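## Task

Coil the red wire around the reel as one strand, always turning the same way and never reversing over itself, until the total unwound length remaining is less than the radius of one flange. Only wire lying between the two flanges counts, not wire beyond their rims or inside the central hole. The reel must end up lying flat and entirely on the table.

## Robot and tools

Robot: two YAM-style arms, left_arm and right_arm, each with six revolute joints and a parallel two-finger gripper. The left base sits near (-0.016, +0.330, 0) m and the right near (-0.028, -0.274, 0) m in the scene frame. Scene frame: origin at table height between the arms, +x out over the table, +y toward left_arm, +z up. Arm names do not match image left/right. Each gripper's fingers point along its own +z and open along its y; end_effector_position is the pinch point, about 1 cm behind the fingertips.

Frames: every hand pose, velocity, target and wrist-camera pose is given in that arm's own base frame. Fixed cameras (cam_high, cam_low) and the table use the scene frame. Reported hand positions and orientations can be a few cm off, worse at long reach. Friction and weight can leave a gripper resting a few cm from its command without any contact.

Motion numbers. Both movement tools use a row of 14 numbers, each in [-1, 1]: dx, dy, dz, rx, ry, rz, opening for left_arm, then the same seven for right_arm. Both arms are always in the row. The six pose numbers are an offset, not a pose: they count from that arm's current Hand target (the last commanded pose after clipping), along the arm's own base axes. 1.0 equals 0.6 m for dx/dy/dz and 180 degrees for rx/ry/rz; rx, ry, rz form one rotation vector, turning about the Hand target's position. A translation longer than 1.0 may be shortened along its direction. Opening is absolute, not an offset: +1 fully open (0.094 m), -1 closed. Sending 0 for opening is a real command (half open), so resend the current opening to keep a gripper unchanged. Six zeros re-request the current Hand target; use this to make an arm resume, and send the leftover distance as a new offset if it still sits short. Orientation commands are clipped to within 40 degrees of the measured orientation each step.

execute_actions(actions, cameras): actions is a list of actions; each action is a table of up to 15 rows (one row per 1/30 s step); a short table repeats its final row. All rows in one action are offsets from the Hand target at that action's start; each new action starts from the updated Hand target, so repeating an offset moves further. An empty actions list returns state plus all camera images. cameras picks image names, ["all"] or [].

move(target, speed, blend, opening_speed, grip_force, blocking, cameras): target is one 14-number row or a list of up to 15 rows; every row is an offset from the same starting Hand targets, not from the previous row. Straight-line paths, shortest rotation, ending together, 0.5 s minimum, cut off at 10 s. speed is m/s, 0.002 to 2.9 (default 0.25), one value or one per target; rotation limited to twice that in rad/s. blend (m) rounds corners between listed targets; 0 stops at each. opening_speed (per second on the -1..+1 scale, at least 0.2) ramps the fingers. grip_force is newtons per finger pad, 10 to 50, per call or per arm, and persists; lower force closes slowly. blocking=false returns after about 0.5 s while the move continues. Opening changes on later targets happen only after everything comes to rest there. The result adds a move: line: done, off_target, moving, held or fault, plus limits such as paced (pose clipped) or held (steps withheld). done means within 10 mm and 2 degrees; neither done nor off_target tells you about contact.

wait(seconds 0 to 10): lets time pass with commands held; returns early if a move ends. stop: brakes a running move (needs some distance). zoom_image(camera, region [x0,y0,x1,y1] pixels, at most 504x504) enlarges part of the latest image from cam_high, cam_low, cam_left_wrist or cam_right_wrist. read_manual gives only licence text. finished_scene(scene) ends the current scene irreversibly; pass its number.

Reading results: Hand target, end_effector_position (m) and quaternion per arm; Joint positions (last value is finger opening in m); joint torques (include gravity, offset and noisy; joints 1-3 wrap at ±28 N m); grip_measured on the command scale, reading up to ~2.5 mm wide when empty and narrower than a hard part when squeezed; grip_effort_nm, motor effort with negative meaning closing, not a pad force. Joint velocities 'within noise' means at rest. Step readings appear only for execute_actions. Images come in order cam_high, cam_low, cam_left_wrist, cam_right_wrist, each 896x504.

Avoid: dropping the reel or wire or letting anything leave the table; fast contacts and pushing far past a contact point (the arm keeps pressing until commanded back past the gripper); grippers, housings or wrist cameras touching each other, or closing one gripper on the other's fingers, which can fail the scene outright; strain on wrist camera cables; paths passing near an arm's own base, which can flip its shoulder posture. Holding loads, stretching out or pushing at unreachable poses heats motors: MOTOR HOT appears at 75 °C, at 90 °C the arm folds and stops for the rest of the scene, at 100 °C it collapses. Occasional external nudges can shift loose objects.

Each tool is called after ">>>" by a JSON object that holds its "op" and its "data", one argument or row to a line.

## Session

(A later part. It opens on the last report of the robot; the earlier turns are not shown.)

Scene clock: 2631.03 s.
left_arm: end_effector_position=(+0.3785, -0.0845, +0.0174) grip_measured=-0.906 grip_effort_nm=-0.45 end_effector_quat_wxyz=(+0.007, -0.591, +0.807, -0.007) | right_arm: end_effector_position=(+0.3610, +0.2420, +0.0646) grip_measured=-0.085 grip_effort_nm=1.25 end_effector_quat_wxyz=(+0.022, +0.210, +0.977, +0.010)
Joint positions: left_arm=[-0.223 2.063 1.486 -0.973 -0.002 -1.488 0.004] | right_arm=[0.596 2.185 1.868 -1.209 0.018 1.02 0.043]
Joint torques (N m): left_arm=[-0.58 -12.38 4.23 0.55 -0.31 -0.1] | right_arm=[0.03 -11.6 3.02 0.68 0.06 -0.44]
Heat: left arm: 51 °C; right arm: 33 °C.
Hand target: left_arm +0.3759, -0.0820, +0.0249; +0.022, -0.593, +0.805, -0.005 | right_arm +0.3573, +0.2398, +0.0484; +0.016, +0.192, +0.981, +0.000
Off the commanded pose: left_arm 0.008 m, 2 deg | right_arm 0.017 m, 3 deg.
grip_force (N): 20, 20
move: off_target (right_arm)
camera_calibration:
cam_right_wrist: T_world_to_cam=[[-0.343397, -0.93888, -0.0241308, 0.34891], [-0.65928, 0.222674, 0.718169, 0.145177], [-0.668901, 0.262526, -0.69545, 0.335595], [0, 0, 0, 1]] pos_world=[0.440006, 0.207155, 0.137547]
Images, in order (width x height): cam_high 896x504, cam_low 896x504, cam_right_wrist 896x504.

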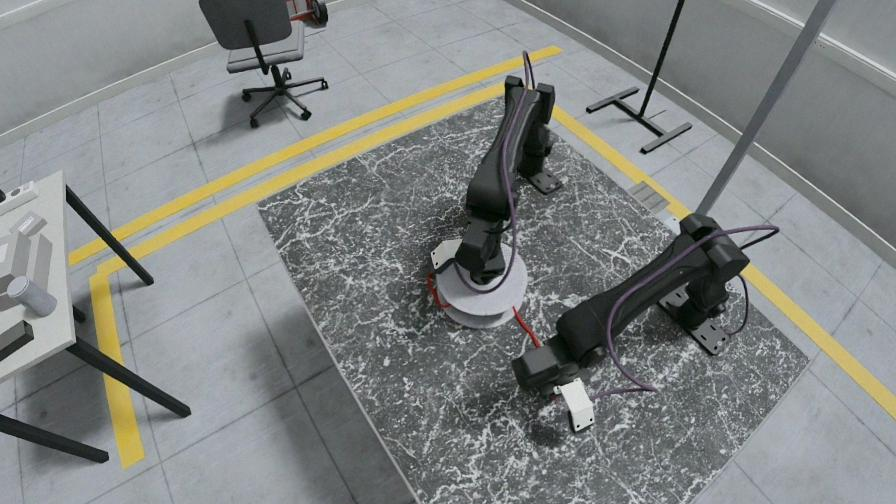

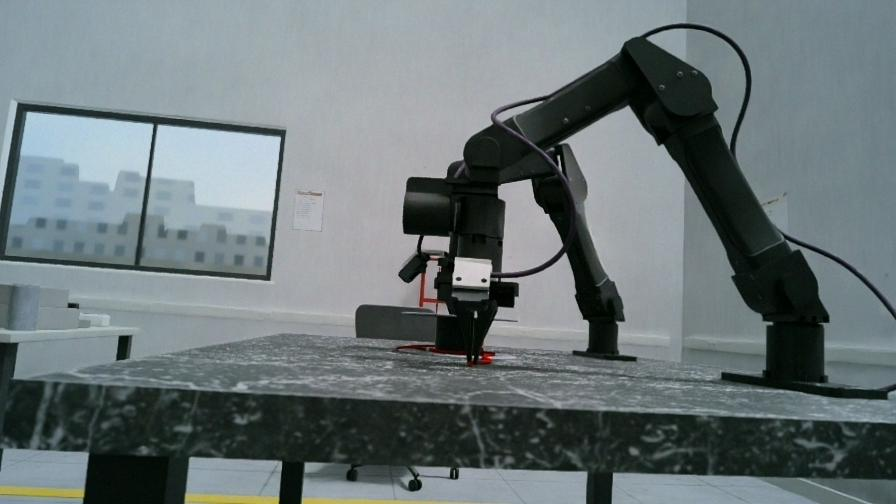

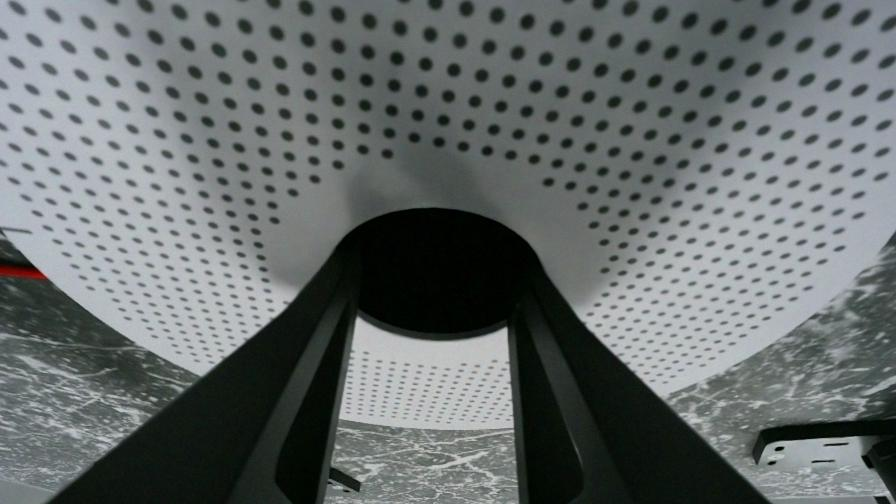

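>>> {"op": "move", "data": {
  "target": [
    [-0.1,0.003,0.0,0,0,0,-1,-0.1,0,0.0,0,0,0,0.05]
  ],
  "speed": [0.06],
  "cameras": ["cam_high","cam_low","cam_right_wrist"]
}}

Scene clock: 2653.20 s.
left_arm: end_effector_position=(+0.3195, -0.0830, +0.0212) grip_measured=-0.906 grip_effort_nm=-0.45 end_effector_quat_wxyz=(+0.010, -0.591, +0.806, -0.009) | right_arm: end_effector_position=(+0.3215, +0.2449, +0.0674) grip_measured=-0.052 grip_effort_nm=1.25 end_effector_quat_wxyz=(+0.056, +0.193, +0.979, +0.023)
Joint positions: left_arm=[-0.259 1.849 1.197 -0.893 -0.004 -1.525 0.004] | right_arm=[0.673 1.996 1.585 -1.053 0.056 1.059 0.045]
Joint torques (N m): left_arm=[-0.64 -10 4.1 0.58 -0.3 -0.08] | right_arm=[1.11 -10.11 2.81 0.18 -0.29 0.21]
Heat: left arm: 52 °C; right arm: 33 °C.
Hand target: left_arm +0.3158, -0.0801, +0.0248; +0.022, -0.593, +0.805, -0.005 | right_arm +0.2972, +0.2399, +0.0486; +0.016, +0.192, +0.981, +0.000
Off the commanded pose: left_arm 0.006 m, 1 deg | right_arm 0.031 m, 5 deg.
grip_force (N): 20, 20
move: off_target (right_arm)
camera_calibration:
cam_right_wrist: T_world_to_cam=[[-0.307025, -0.949991, -0.057029, 0.331289], [-0.716695, 0.191369, 0.670616, 0.145891], [-0.626166, 0.246768, -0.739609, 0.303535], [0, 0, 0, 1]] pos_world=[0.396337, 0.2119, 0.145554]
Images, in order (width x height): cam_high 896x504, cam_low 896x504, cam_right_wrist 896x504.

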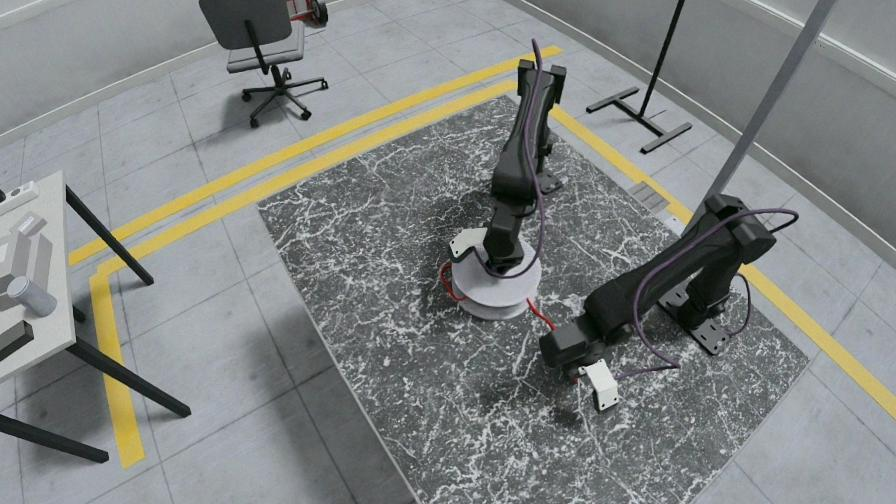

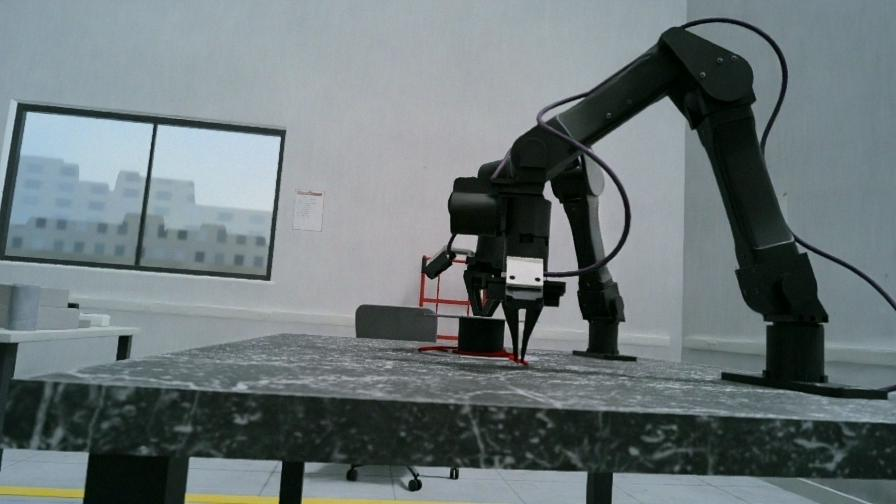

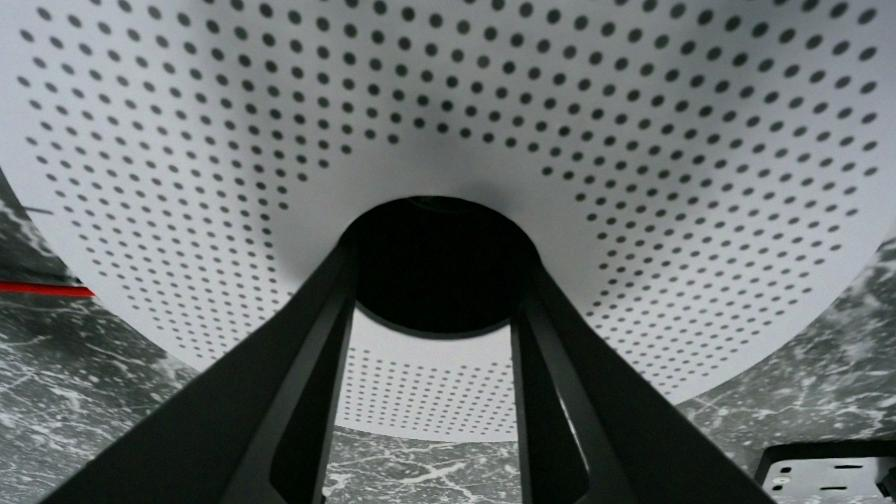

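>>> {"op": "move", "data": {
  "target": [
    [0,0,0.0,0,0,0,-1,0.035,0.005,0.02,0,0,0,0.05],
    [0,0,0.0,0,0,0,-1,0.035,0.005,0.02,0,0,0,-1],
    [0,0,0.0,0,0,0,-1,0.035,0.005,0.13,0,0,0.4,-1]
  ],
  "speed": [0.06,0.06,0.12],
  "cameras": ["cam_high","cam_low","cam_right_wrist"]
}}

Scene clock: 2668.77 s.
left_arm: end_effector_position=(+0.3197, -0.0830, +0.0212) grip_measured=-0.906 grip_effort_nm=-0.45 end_effector_quat_wxyz=(+0.010, -0.591, +0.806, -0.009) | right_arm: end_effector_position=(+0.3144, +0.2404, +0.1146) grip_measured=-0.994 grip_effort_nm=-0.36 end_effector_quat_wxyz=(+0.005, -0.388, +0.921, +0.002)
Joint positions: left_arm=[-0.259 1.849 1.197 -0.892 -0.004 -1.525 0.004] | right_arm=[0.65 2.048 1.855 -1.367 -0.001 -0.148 0]
Joint torques (N m): left_arm=[-0.65 -9.98 4.12 0.56 -0.28 -0.09] | right_arm=[-0.53 -11.52 8.53 0.08 -0.08 -0.12]
Heat: left arm: 49 °C; right arm: 32 °C.
Hand target: left_arm +0.3159, -0.0802, +0.0248; +0.022, -0.593, +0.805, -0.005 | right_arm +0.3182, +0.2428, +0.1230; +0.012, -0.391, +0.920, +0.009 (not the last commanded pose)
Off the commanded pose: left_arm 0.006 m, 1 deg | right_arm 0.013 m, 4 deg.
grip_force (N): 20, 20
move: off_target (right_arm; path cut at 10 s); path passed 2 of 3 targets; target 2's new opening was sent with right_arm's hand 0.010 m and 3 deg from that target
camera_calibration:
cam_right_wrist: T_world_to_cam=[[0.764859, -0.644192, 0.00256513, -0.0897], [-0.435793, -0.514482, 0.738507, 0.183604], [-0.474421, -0.565972, -0.674241, 0.475289], [0, 0, 0, 1]] pos_world=[0.374108, 0.305677, 0.185097]
Images, in order (width x height): cam_high 896x504, cam_low 896x504, cam_right_wrist 896x504.

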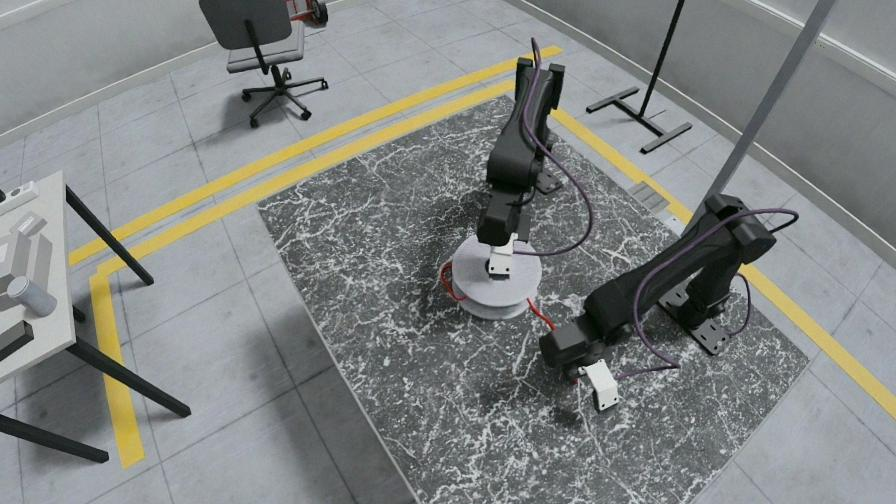

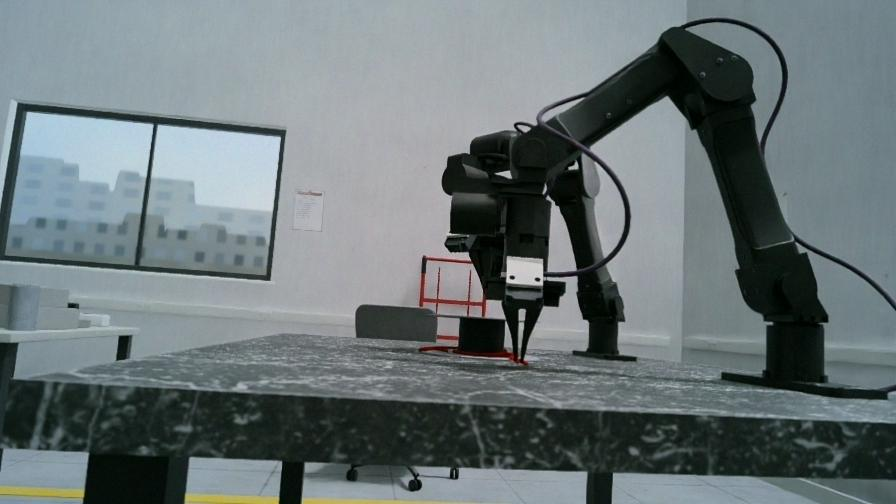

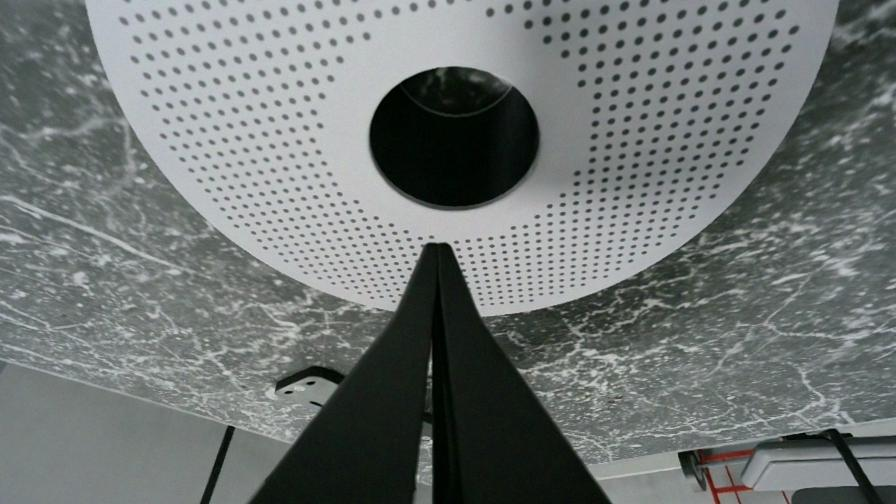

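>>> {"op": "zoom_image", "data": {
  "camera": "cam_high",
  "region": [420, 210, 570, 340]
}}

>>> {"op": "zoom_image", "data": {
  "camera": "cam_low",
  "region": [390, 300, 560, 380]
}}

Scaled by 3.360 from the camera's 896x504 image, which has a finer 1280x720 frame.

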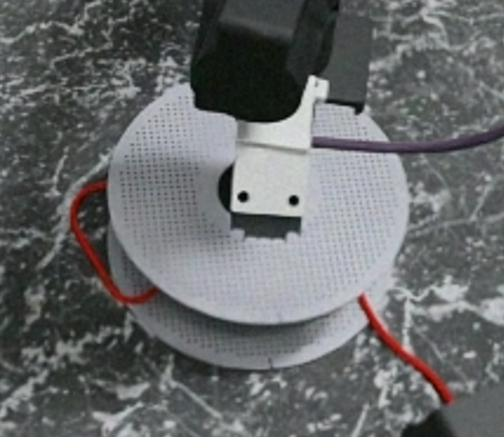

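Scaled by 2.965 from the camera's 896x504 image, which has a finer 1280x720 frame.

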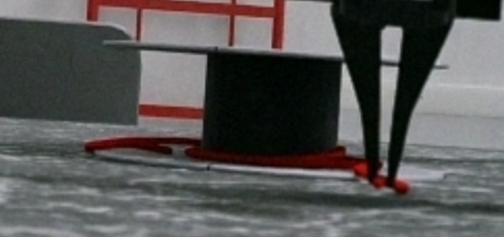

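>>> {"op": "move", "data": {
  "target": [0,0,0,0,0,0,-1,0.172,-0.098,-0.033,0.1074,0.0917,0.2021,-0.5],
  "speed": 0.2,
  "cameras": ["cam_high","cam_low","cam_right_wrist"]
}}

Scene clock: 2719.03 s.
left_arm: end_effector_position=(+0.3197, -0.0830, +0.0212) grip_measured=-0.906 grip_effort_nm=-0.45 end_effector_quat_wxyz=(+0.010, -0.591, +0.806, -0.009) | right_arm: end_effector_position=(+0.4208, +0.1791, +0.1037) grip_measured=-0.502 grip_effort_nm=0.11 end_effector_quat_wxyz=(+0.056, -0.629, +0.758, +0.162)
Joint positions: left_arm=[-0.259 1.849 1.197 -0.892 -0.004 -1.525 0.004] | right_arm=[0.267 2.392 2.332 -1.545 -0.342 -1.123 0.023]
Joint torques (N m): left_arm=[-0.61 -10 4.11 0.55 -0.3 -0.08] | right_arm=[-0.08 -12.08 8.39 -0.07 -0.45 -0.14]
Heat: left arm: 45 °C; right arm: 31 °C.
Hand target: left_arm +0.3159, -0.0802, +0.0248; +0.022, -0.593, +0.805, -0.005 | right_arm +0.4214, +0.1841, +0.1033; -0.056, -0.644, +0.731, +0.219
Off the commanded pose: left_arm 0.006 m, 1 deg | right_arm 0.005 m, 15 deg.
joint sent to its limit (right arm) — joint 4 (wrist pitch), lower limit. The joint targets are off in orientation, not in position.
grip_force (N): 20, 20
move: off_target (right_arm)
camera_calibration:
cam_right_wrist: T_world_to_cam=[[0.984375, -0.0877837, -0.152645, -0.386513], [0.000882898, -0.864403, 0.502799, 0.109812], [-0.176084, -0.495078, -0.850819, 0.363703], [0, 0, 0, 1]] pos_world=[0.444419, 0.241053, 0.195232]
Images, in order (width x height): cam_high 896x504, cam_low 896x504, cam_right_wrist 896x504.

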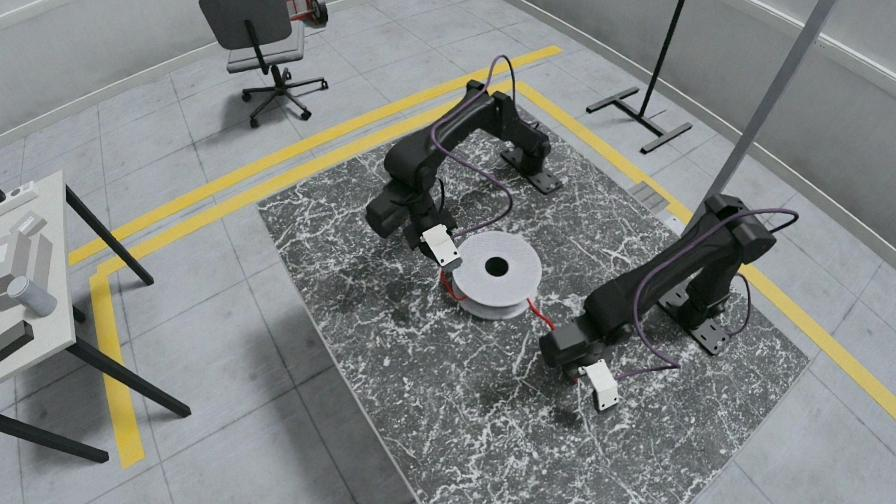

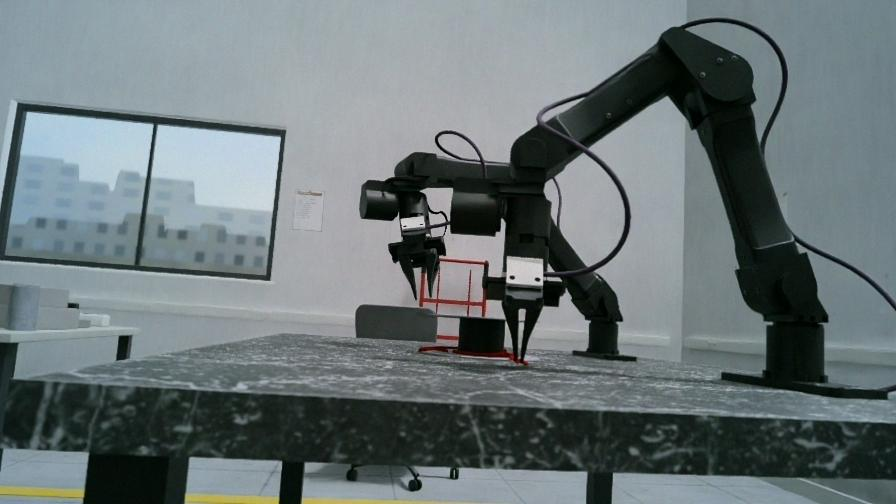

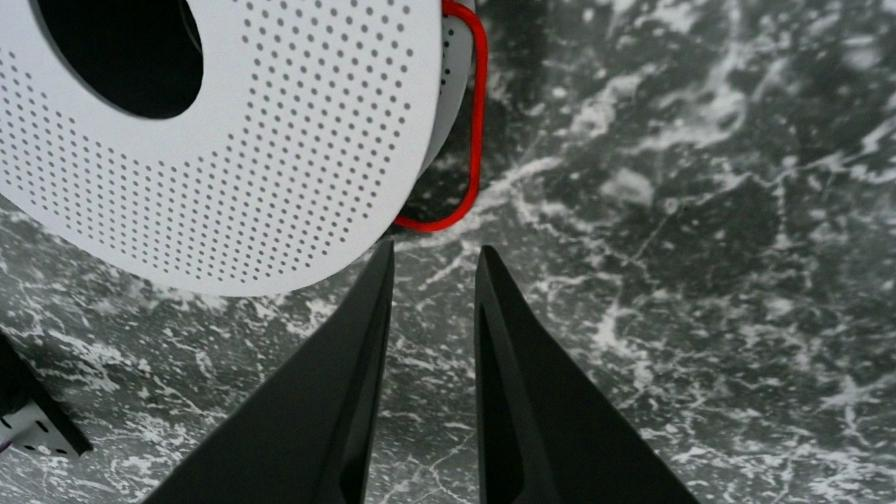

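>>> {"op": "move", "data": {
  "target": [0,0,0,0,0,0,-1,0.012,-0.016,-0.085,0,0,0,-0.5],
  "speed": 0.12,
  "cameras": ["cam_high","cam_right_wrist"]
}}

Scene clock: 2757.53 s.
left_arm: end_effector_position=(+0.3197, -0.0830, +0.0212) grip_measured=-0.906 grip_effort_nm=-0.45 end_effector_quat_wxyz=(+0.010, -0.591, +0.806, -0.009) | right_arm: end_effector_position=(+0.4259, +0.1743, +0.0529) grip_measured=-0.502 grip_effort_nm=0.11 end_effector_quat_wxyz=(+0.017, -0.636, +0.751, +0.180)
Joint positions: left_arm=[-0.259 1.849 1.197 -0.892 -0.004 -1.525 0.004] | right_arm=[0.255 2.531 2.375 -1.545 -0.34 -1.173 0.023]
Joint torques (N m): left_arm=[-0.64 -10 4.14 0.56 -0.29 -0.08] | right_arm=[-0.55 -13.03 8.7 -0.24 -0.32 -0.18]
Heat: left arm: 45 °C; right arm: 33 °C.
Hand target: left_arm +0.3159, -0.0802, +0.0248; +0.022, -0.593, +0.805, -0.005 | right_arm +0.4286, +0.1744, +0.0522; -0.056, -0.644, +0.731, +0.219
Off the commanded pose: left_arm 0.006 m, 1 deg | right_arm 0.003 m, 10 deg.
joint sent to its limit (right arm) — joint 4 (wrist pitch), lower limit. The joint targets are off in orientation, not in position.
grip_force (N): 20, 20
move: off_target (right_arm)
camera_calibration:
cam_right_wrist: T_world_to_cam=[[0.971926, -0.0580229, -0.228021, -0.395615], [0.0702789, -0.853284, 0.51669, 0.0989606], [-0.224546, -0.518209, -0.825251, 0.342356], [0, 0, 0, 1]] pos_world=[0.454428, 0.238899, 0.14119]
Images, in order (width x height): cam_high 896x504, cam_right_wrist 896x504.

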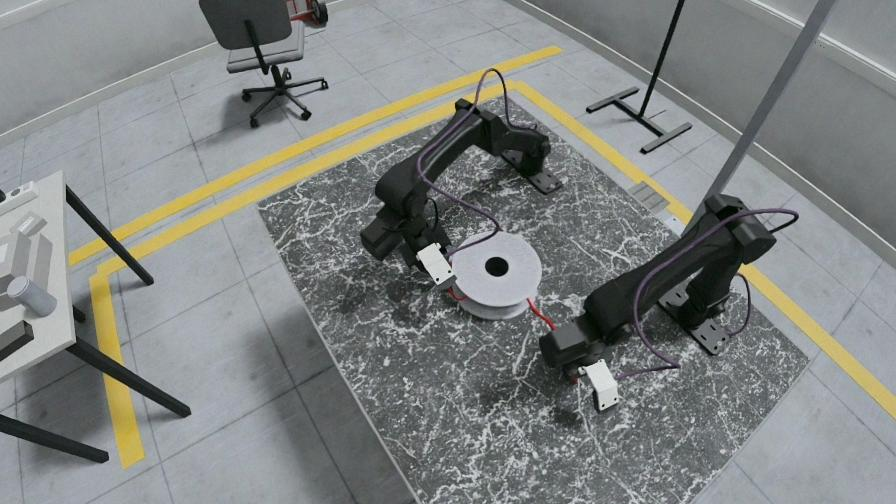

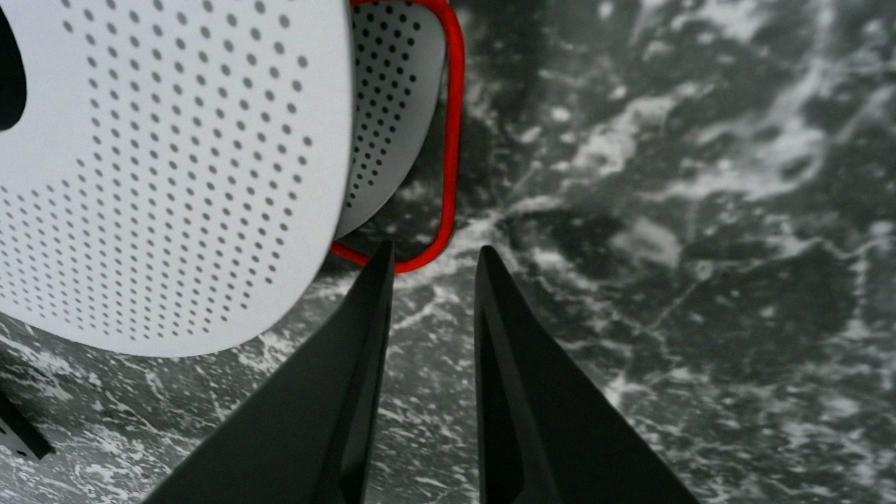

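>>> {"op": "move", "data": {
  "target": [
    [0,0,0,0,0,0,-1,-0.003,0.0,-0.045,0,0,0,-0.5],
    [0,0,0,0,0,0,-1,-0.003,0.0,-0.06,0,0,0,-0.5]
  ],
  "speed": [0.1,0.04],
  "cameras": ["cam_low","cam_right_wrist"]
}}

Scene clock: 2770.43 s.
left_arm: end_effector_position=(+0.3197, -0.0830, +0.0212) grip_measured=-0.906 grip_effort_nm=-0.45 end_effector_quat_wxyz=(+0.010, -0.591, +0.806, -0.009) | right_arm: end_effector_position=(+0.4257, +0.1733, +0.0197) grip_measured=-0.502 grip_effort_nm=0.11 end_effector_quat_wxyz=(-0.009, -0.638, +0.746, +0.190)
Joint positions: left_arm=[-0.259 1.849 1.197 -0.892 -0.004 -1.525 0.004] | right_arm=[0.255 2.622 2.407 -1.546 -0.335 -1.192 0.023]
Joint torques (N m): left_arm=[-0.69 -10 4.11 0.55 -0.3 -0.07] | right_arm=[-0.38 -13.12 8.1 -0.41 -0.3 -0.15]
Heat: left arm: 45 °C; right arm: 33 °C.
Hand target: left_arm +0.3159, -0.0802, +0.0248; +0.022, -0.593, +0.805, -0.005 | right_arm +0.4268, +0.1745, +0.0163; -0.056, -0.644, +0.731, +0.219
Off the commanded pose: left_arm 0.006 m, 1 deg | right_arm 0.004 m, 7 deg.
joint sent to its limit (right arm) — joint 4 (wrist pitch), lower limit. The joint targets are off in orientation, not in position.
grip_force (N): 20, 20
move: off_target (right_arm)
camera_calibration:
cam_right_wrist: T_world_to_cam=[[0.960194, -0.043608, -0.275907, -0.399629], [0.11263, -0.843446, 0.525275, 0.0953709], [-0.255619, -0.535442, -0.80496, 0.330225], [0, 0, 0, 1]] pos_world=[0.457391, 0.239829, 0.105461]
Images, in order (width x height): cam_low 896x504, cam_right_wrist 896x504.

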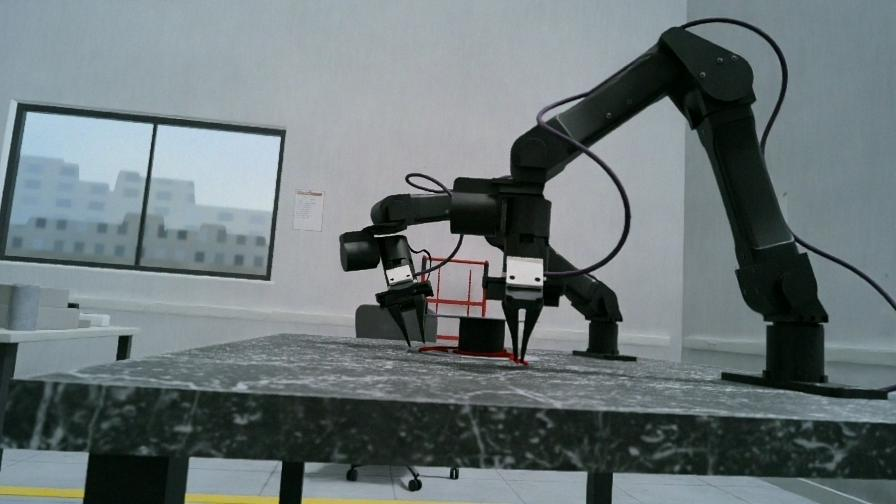

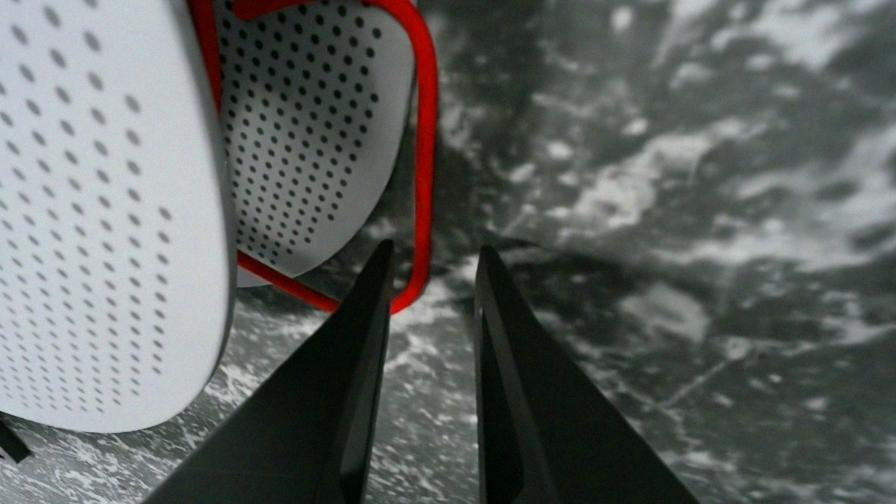

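>>> {"op": "move", "data": {
  "target": [
    [0,0,0,0,0,0,-1,0,0.0,-0.008,0,0,0,-0.5],
    [0,0,0,0,0,0,-1,0,0.0,-0.008,0,0,0,-1]
  ],
  "speed": [0.04,0.04],
  "cameras": ["cam_low","cam_right_wrist"]
}}

Scene clock: 2780.03 s.
left_arm: end_effector_position=(+0.3197, -0.0830, +0.0212) grip_measured=-0.906 grip_effort_nm=-0.45 end_effector_quat_wxyz=(+0.010, -0.591, +0.806, -0.009) | right_arm: end_effector_position=(+0.4260, +0.1733, +0.0154) grip_measured=-0.994 grip_effort_nm=-0.36 end_effector_quat_wxyz=(-0.011, -0.639, +0.745, +0.191)
Joint positions: left_arm=[-0.259 1.849 1.197 -0.892 -0.004 -1.525 0.004] | right_arm=[0.255 2.636 2.414 -1.546 -0.334 -1.195 0]
Joint torques (N m): left_arm=[-0.64 -10 4.11 0.55 -0.3 -0.08] | right_arm=[-0.14 -13.07 8.05 -0.39 -0.32 -0.16]
Heat: left arm: 45 °C; right arm: 33 °C.
Hand target: left_arm +0.3159, -0.0802, +0.0248; +0.022, -0.593, +0.805, -0.005 | right_arm +0.4268, +0.1744, +0.0114; -0.056, -0.644, +0.731, +0.219
Off the commanded pose: left_arm 0.006 m, 1 deg | right_arm 0.004 m, 6 deg.
joint sent to its limit (right arm) — joint 4 (wrist pitch), lower limit. The joint targets are off in orientation, not in position.
grip_force (N): 20, 20
move: off_target (right_arm); target 2's new opening was sent with right_arm's hand 0.004 m and 6 deg from that target
camera_calibration:
cam_right_wrist: T_world_to_cam=[[0.958792, -0.0415403, -0.281055, -0.400712], [0.117712, -0.842267, 0.526051, 0.0952156], [-0.258576, -0.537457, -0.80267, 0.328365], [0, 0, 0, 1]] pos_world=[0.457899, 0.240033, 0.100858]
Images, in order (width x height): cam_low 896x504, cam_right_wrist 896x504.

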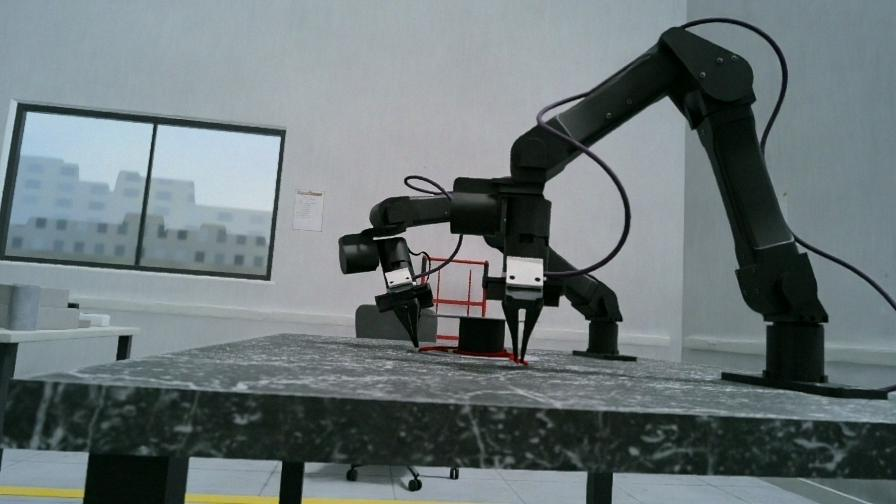

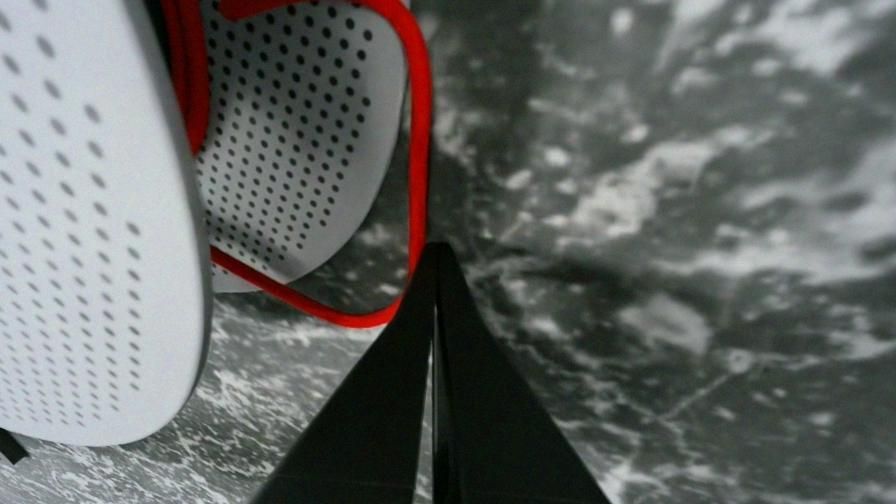

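>>> {"op": "move", "data": {
  "target": [
    [0,0,0,0,0,0,-1,0,0,0.08,0,0,0,-1],
    [0,0,0,0,0,0,-1,-0.0055,-0.014,0.08,-0.1119,-0.0951,-0.1679,-0.7]
  ],
  "speed": [0.1,0.2],
  "blend": [0.01,0],
  "cameras": ["cam_right_wrist"]
}}

Scene clock: 2804.93 s.
left_arm: end_effector_position=(+0.3197, -0.0830, +0.0212) grip_measured=-0.906 grip_effort_nm=-0.45 end_effector_quat_wxyz=(+0.010, -0.591, +0.806, -0.009) | right_arm: end_effector_position=(+0.4211, +0.1637, +0.0448) grip_measured=-0.702 grip_effort_nm=0.11 end_effector_quat_wxyz=(-0.023, -0.440, +0.898, +0.002)
Joint positions: left_arm=[-0.259 1.849 1.197 -0.892 -0.004 -1.525 0.004] | right_arm=[0.369 2.381 2.119 -1.354 0.001 -0.542 0.014]
Joint torques (N m): left_arm=[-0.61 -10.02 4.14 0.56 -0.29 -0.08] | right_arm=[0.27 -18.63 4.52 0.33 0.03 0.11]
Heat: left arm: 44 °C; right arm: 33 °C.
Hand target: left_arm +0.3159, -0.0802, +0.0248; +0.022, -0.593, +0.805, -0.005 | right_arm +0.4236, +0.1661, +0.0595; +0.000, -0.438, +0.899, +0.000
Off the commanded pose: left_arm 0.006 m, 1 deg | right_arm 0.015 m, 3 deg.
grip_force (N): 20, 20
move: off_target (right_arm); target 2's new opening was sent with right_arm's hand 0.015 m and 3 deg from that target
camera_calibration:
cam_right_wrist: T_world_to_cam=[[0.832287, -0.553808, -0.0244032, -0.262545], [-0.33743, -0.541048, 0.77033, 0.203704], [-0.439818, -0.632901, -0.637179, 0.430091], [0, 0, 0, 1]] pos_world=[0.476411, 0.237019, 0.110719]
Images, in order (width x height): cam_right_wrist 896x504.

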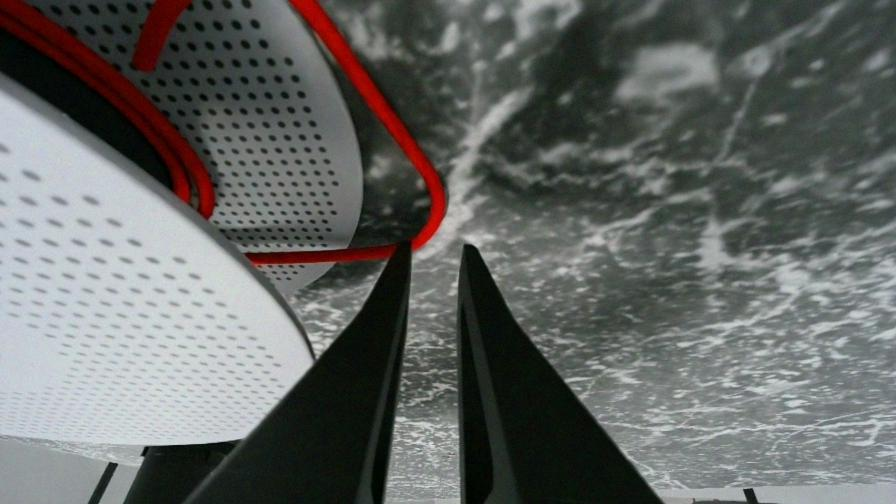

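>>> {"op": "execute_actions", "data": {
  "actions": [],
  "cameras": ["all"]
}}

Scene clock: 2823.10 s.
left_arm: end_effector_position=(+0.3197, -0.0830, +0.0212) grip_measured=-0.906 grip_effort_nm=-0.45 end_effector_quat_wxyz=(+0.010, -0.591, +0.806, -0.009) | right_arm: end_effector_position=(+0.4211, +0.1637, +0.0448) grip_measured=-0.702 grip_effort_nm=0.11 end_effector_quat_wxyz=(-0.023, -0.440, +0.898, +0.002)
Joint positions: left_arm=[-0.259 1.849 1.197 -0.892 -0.004 -1.525 0.004] | right_arm=[0.369 2.381 2.119 -1.354 0.001 -0.542 0.014]
Joint velocities: within noise
Joint torques (N m): left_arm=[-0.64 -10.03 4.1 0.55 -0.3 -0.08] | right_arm=[0.18 -18.71 4.56 0.33 -0.01 0.08]
Heat: left arm: 44 °C; right arm: 37 °C.
Hand target: left_arm +0.3159, -0.0802, +0.0248; +0.022, -0.593, +0.805, -0.005 | right_arm +0.4236, +0.1661, +0.0595; +0.000, -0.438, +0.899, +0.000
Tool commands: left_gripper/opening=-1.0 right_gripper/opening=-0.7
Off the commanded pose: left_arm 0.006 m, 1 deg | right_arm 0.015 m, 3 deg.
grip_force (N): 20, 20
camera_calibration:
cam_left_wrist: T_world_to_cam=[[0.971146, -0.236681, 0.0292679, -0.334595], [-0.176802, -0.632165, 0.754393, -0.00387571], [-0.160048, -0.737801, -0.65577, 0.113441], [0, 0, 0, 1]] pos_world=[0.342411, 0.00205434, 0.0871077]
cam_right_wrist: T_world_to_cam=[[0.832287, -0.553808, -0.0244032, -0.262545], [-0.33743, -0.541048, 0.77033, 0.203704], [-0.439818, -0.632901, -0.637179, 0.430091], [0, 0, 0, 1]] pos_world=[0.476411, 0.237019, 0.110719]

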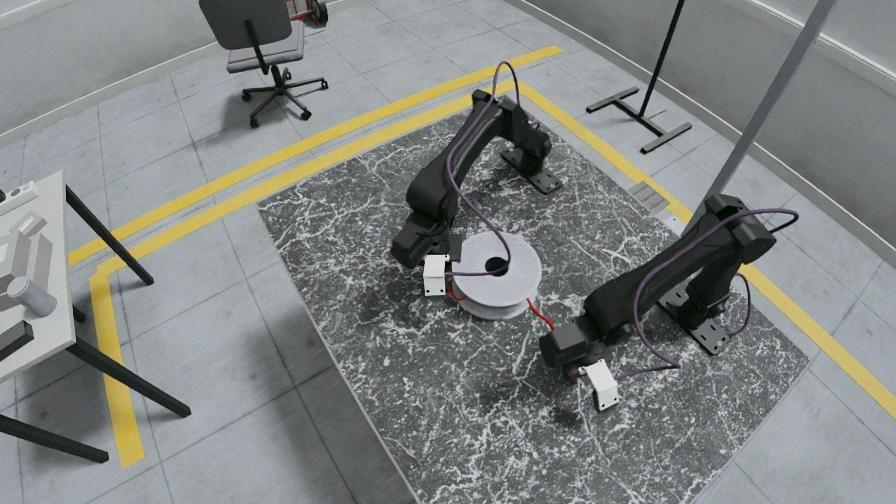

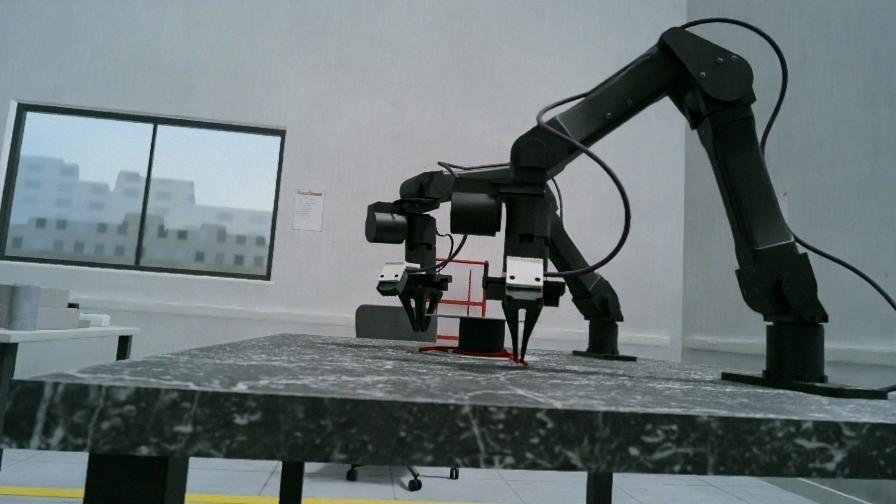

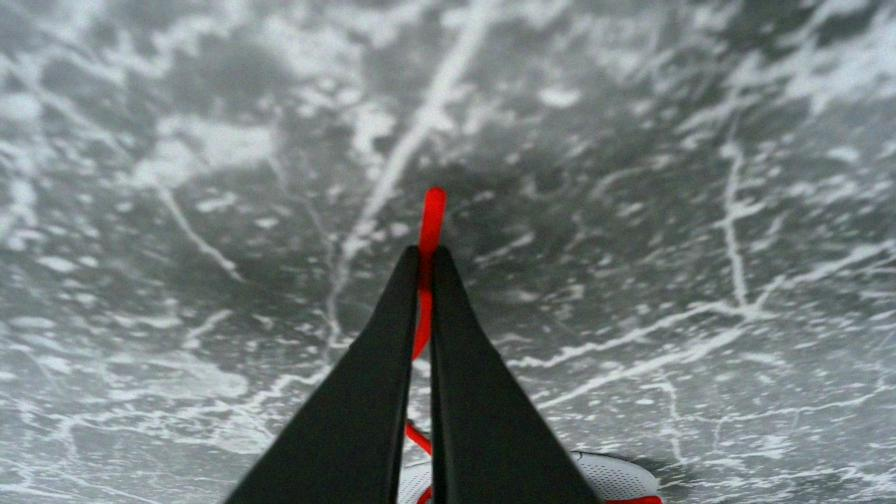

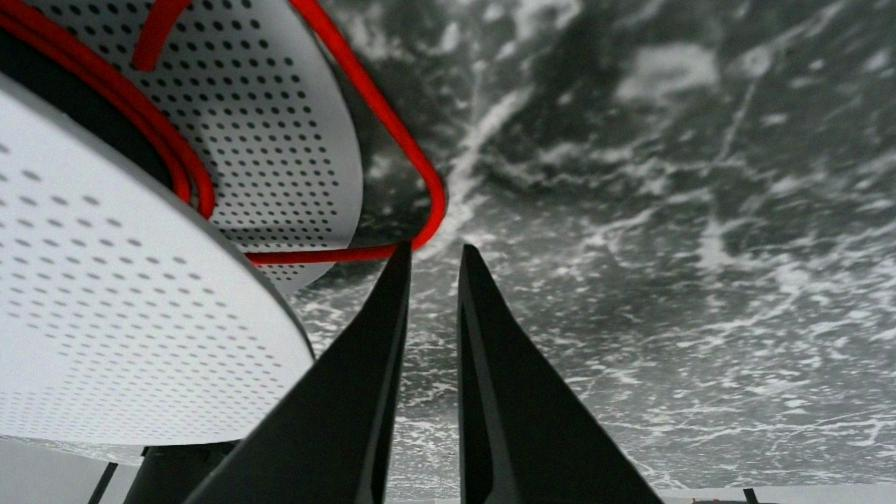

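>>> {"op": "move", "data": {
  "target": [
    [0,0,0,0,0,0,-1,0,0,0.1,0,0,0,-1],
    [0,0,0,0,0,0,-1,-0.1643,0.1265,0.1,0,0,0,-1]
  ],
  "speed": 0.15,
  "blend": 0.02,
  "grip_force": [20, 20],
  "cameras": ["cam_right_wrist", "cam_high"]
}}

Scene clock: 2892.53 s.
left_arm: end_effector_position=(+0.3197, -0.0830, +0.0212) grip_measured=-0.906 grip_effort_nm=-0.45 end_effector_quat_wxyz=(+0.010, -0.591, +0.806, -0.009) | right_arm: end_effector_position=(+0.3233, +0.2421, +0.1091) grip_measured=-0.994 grip_effort_nm=-0.36 end_effector_quat_wxyz=(-0.021, -0.443, +0.896, -0.006)
Joint positions: left_arm=[-0.259 1.849 1.197 -0.892 -0.004 -1.525 0.004] | right_arm=[0.642 2.144 1.979 -1.448 0.004 -0.277 0]
Joint torques (N m): left_arm=[-0.64 -10.04 4.11 0.56 -0.3 -0.07] | right_arm=[-0.55 -16.21 4.52 0.36 -0.03 0.09]
Heat: left arm: 44 °C; right arm: 43 °C.
Hand target: left_arm +0.3159, -0.0802, +0.0248; +0.022, -0.593, +0.805, -0.005 | right_arm +0.3250, +0.2419, +0.1195; +0.000, -0.438, +0.899, +0.000
Off the commanded pose: left_arm 0.006 m, 1 deg | right_arm 0.011 m, 3 deg.
grip_force (N): 20, 20
move: off_target (right_arm)
camera_calibration:
cam_right_wrist: T_world_to_cam=[[0.837087, -0.546989, -0.00938689, -0.141057], [-0.340988, -0.535097, 0.772916, 0.16298], [-0.427799, -0.643797, -0.634439, 0.476055], [0, 0, 0, 1]] pos_world=[0.377307, 0.316536, 0.174734]
Images, in order (width x height): cam_high 896x504, cam_right_wrist 896x504.

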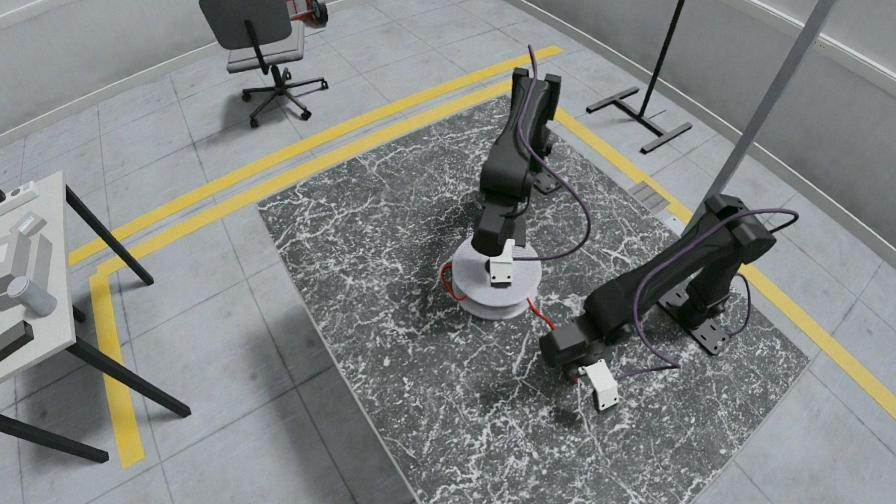

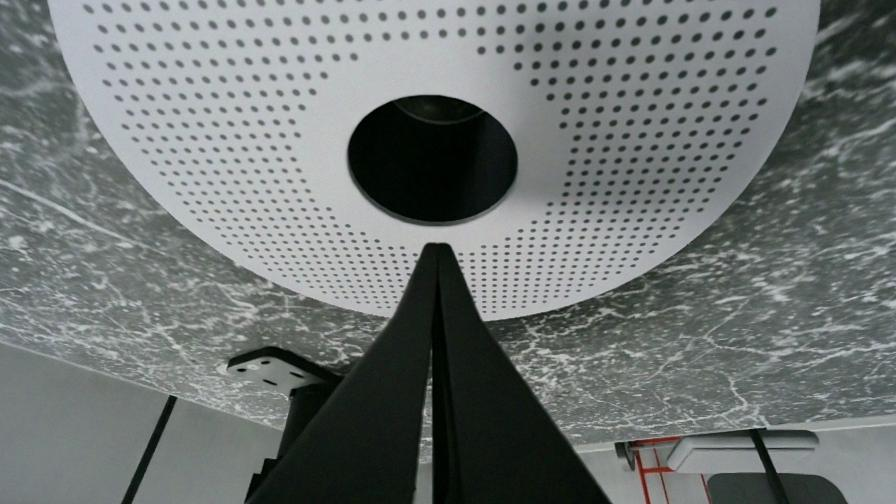

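>>> {"op": "move", "data": {
  "target": [0,0,0,0,0,0,-1,0,0.001,-0.099,0,0,0,-1],
  "speed": 0.1,
  "cameras": ["cam_right_wrist"]
}}

>>> {"op": "move", "data": {
  "target": [0,0,0,0,0,0,-1,0,0,0,0,0,0,0.05],
  "opening_speed": 0.4,
  "cameras": ["cam_right_wrist"]
}}

Scene clock: 2903.37 s.
left_arm: end_effector_position=(+0.3197, -0.0830, +0.0212) grip_measured=-0.906 grip_effort_nm=-0.45 end_effector_quat_wxyz=(+0.010, -0.591, +0.806, -0.009) | right_arm: end_effector_position=(+0.3234, +0.2422, +0.0554) grip_measured=-0.994 grip_effort_nm=-0.36 end_effector_quat_wxyz=(-0.013, -0.443, +0.897, -0.004)
Joint positions: left_arm=[-0.259 1.849 1.197 -0.892 -0.004 -1.525 0.004] | right_arm=[0.642 2.136 1.754 -1.216 0.004 -0.275 0]
Joint torques (N m): left_arm=[-0.66 -10.02 4.1 0.55 -0.3 -0.08] | right_arm=[-0.46 -14.58 4.71 0.41 -0.04 0.1]
Heat: left arm: 44 °C; right arm: 41 °C.
Hand target: left_arm +0.3159, -0.0802, +0.0248; +0.022, -0.593, +0.805, -0.005 | right_arm +0.3250, +0.2426, +0.0601; +0.000, -0.438, +0.899, +0.000
Off the commanded pose: left_arm 0.006 m, 1 deg | right_arm 0.005 m, 2 deg.
grip_force (N): 20, 20
move: done
camera_calibration:
cam_right_wrist: T_world_to_cam=[[0.836366, -0.548155, -0.00412491, -0.141399], [-0.351186, -0.541582, 0.763778, 0.20997], [-0.420903, -0.63735, -0.645465, 0.439031], [0, 0, 0, 1]] pos_world=[0.376789, 0.316024, 0.122426]
Images, in order (width x height): cam_right_wrist 896x504.

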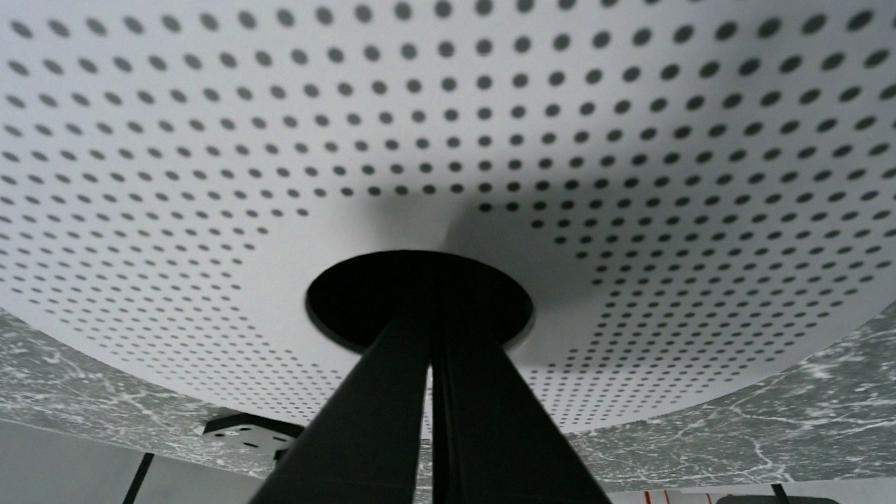

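Scene clock: 2906.20 s.
left_arm: end_effector_position=(+0.3197, -0.0830, +0.0212) grip_measured=-0.906 grip_effort_nm=-0.45 end_effector_quat_wxyz=(+0.010, -0.591, +0.806, -0.009) | right_arm: end_effector_position=(+0.3238, +0.2430, +0.0645) grip_measured=-0.086 grip_effort_nm=1.25 end_effector_quat_wxyz=(-0.003, -0.441, +0.898, -0.002)
Joint positions: left_arm=[-0.259 1.849 1.197 -0.892 -0.005 -1.525 0.004] | right_arm=[0.642 2.112 1.754 -1.218 0.002 -0.27 0.043]
Joint torques (N m): left_arm=[-0.62 -10.02 4.14 0.55 -0.3 -0.08] | right_arm=[-0.43 -11.84 4.66 0.51 -0.01 0.08]
Heat: left arm: 44 °C; right arm: 41 °C.
Hand target: left_arm +0.3159, -0.0801, +0.0248; +0.022, -0.593, +0.805, -0.005 | right_arm +0.3250, +0.2426, +0.0601; +0.000, -0.438, +0.899, +0.000
Off the commanded pose: left_arm 0.006 m, 1 deg | right_arm 0.005 m, 1 deg.
grip_force (N): 20, 20
move: done
camera_calibration:
cam_right_wrist: T_world_to_cam=[[0.83386, -0.551974, 0.00173251, -0.139859], [-0.365977, -0.550522, 0.750324, 0.211385], [-0.413205, -0.626299, -0.661068, 0.441372], [0, 0, 0, 1]] pos_world=[0.376362, 0.315604, 0.133412]
Images, in order (width x height): cam_right_wrist 896x504.

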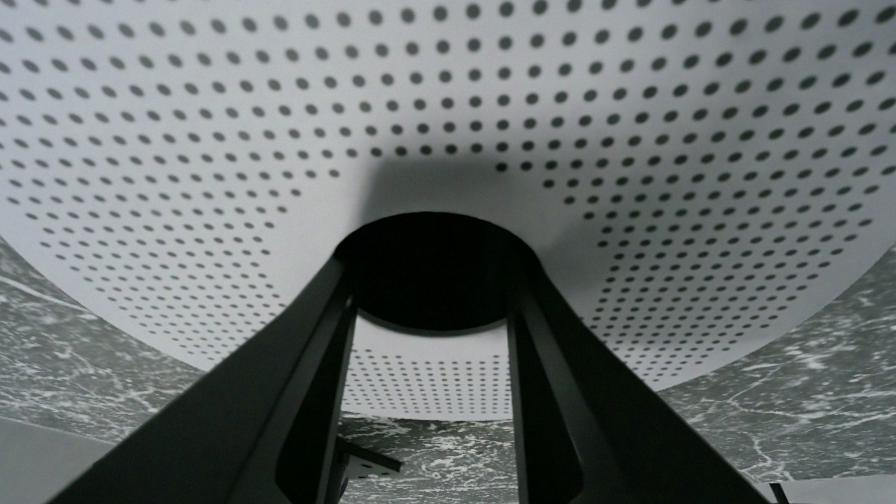

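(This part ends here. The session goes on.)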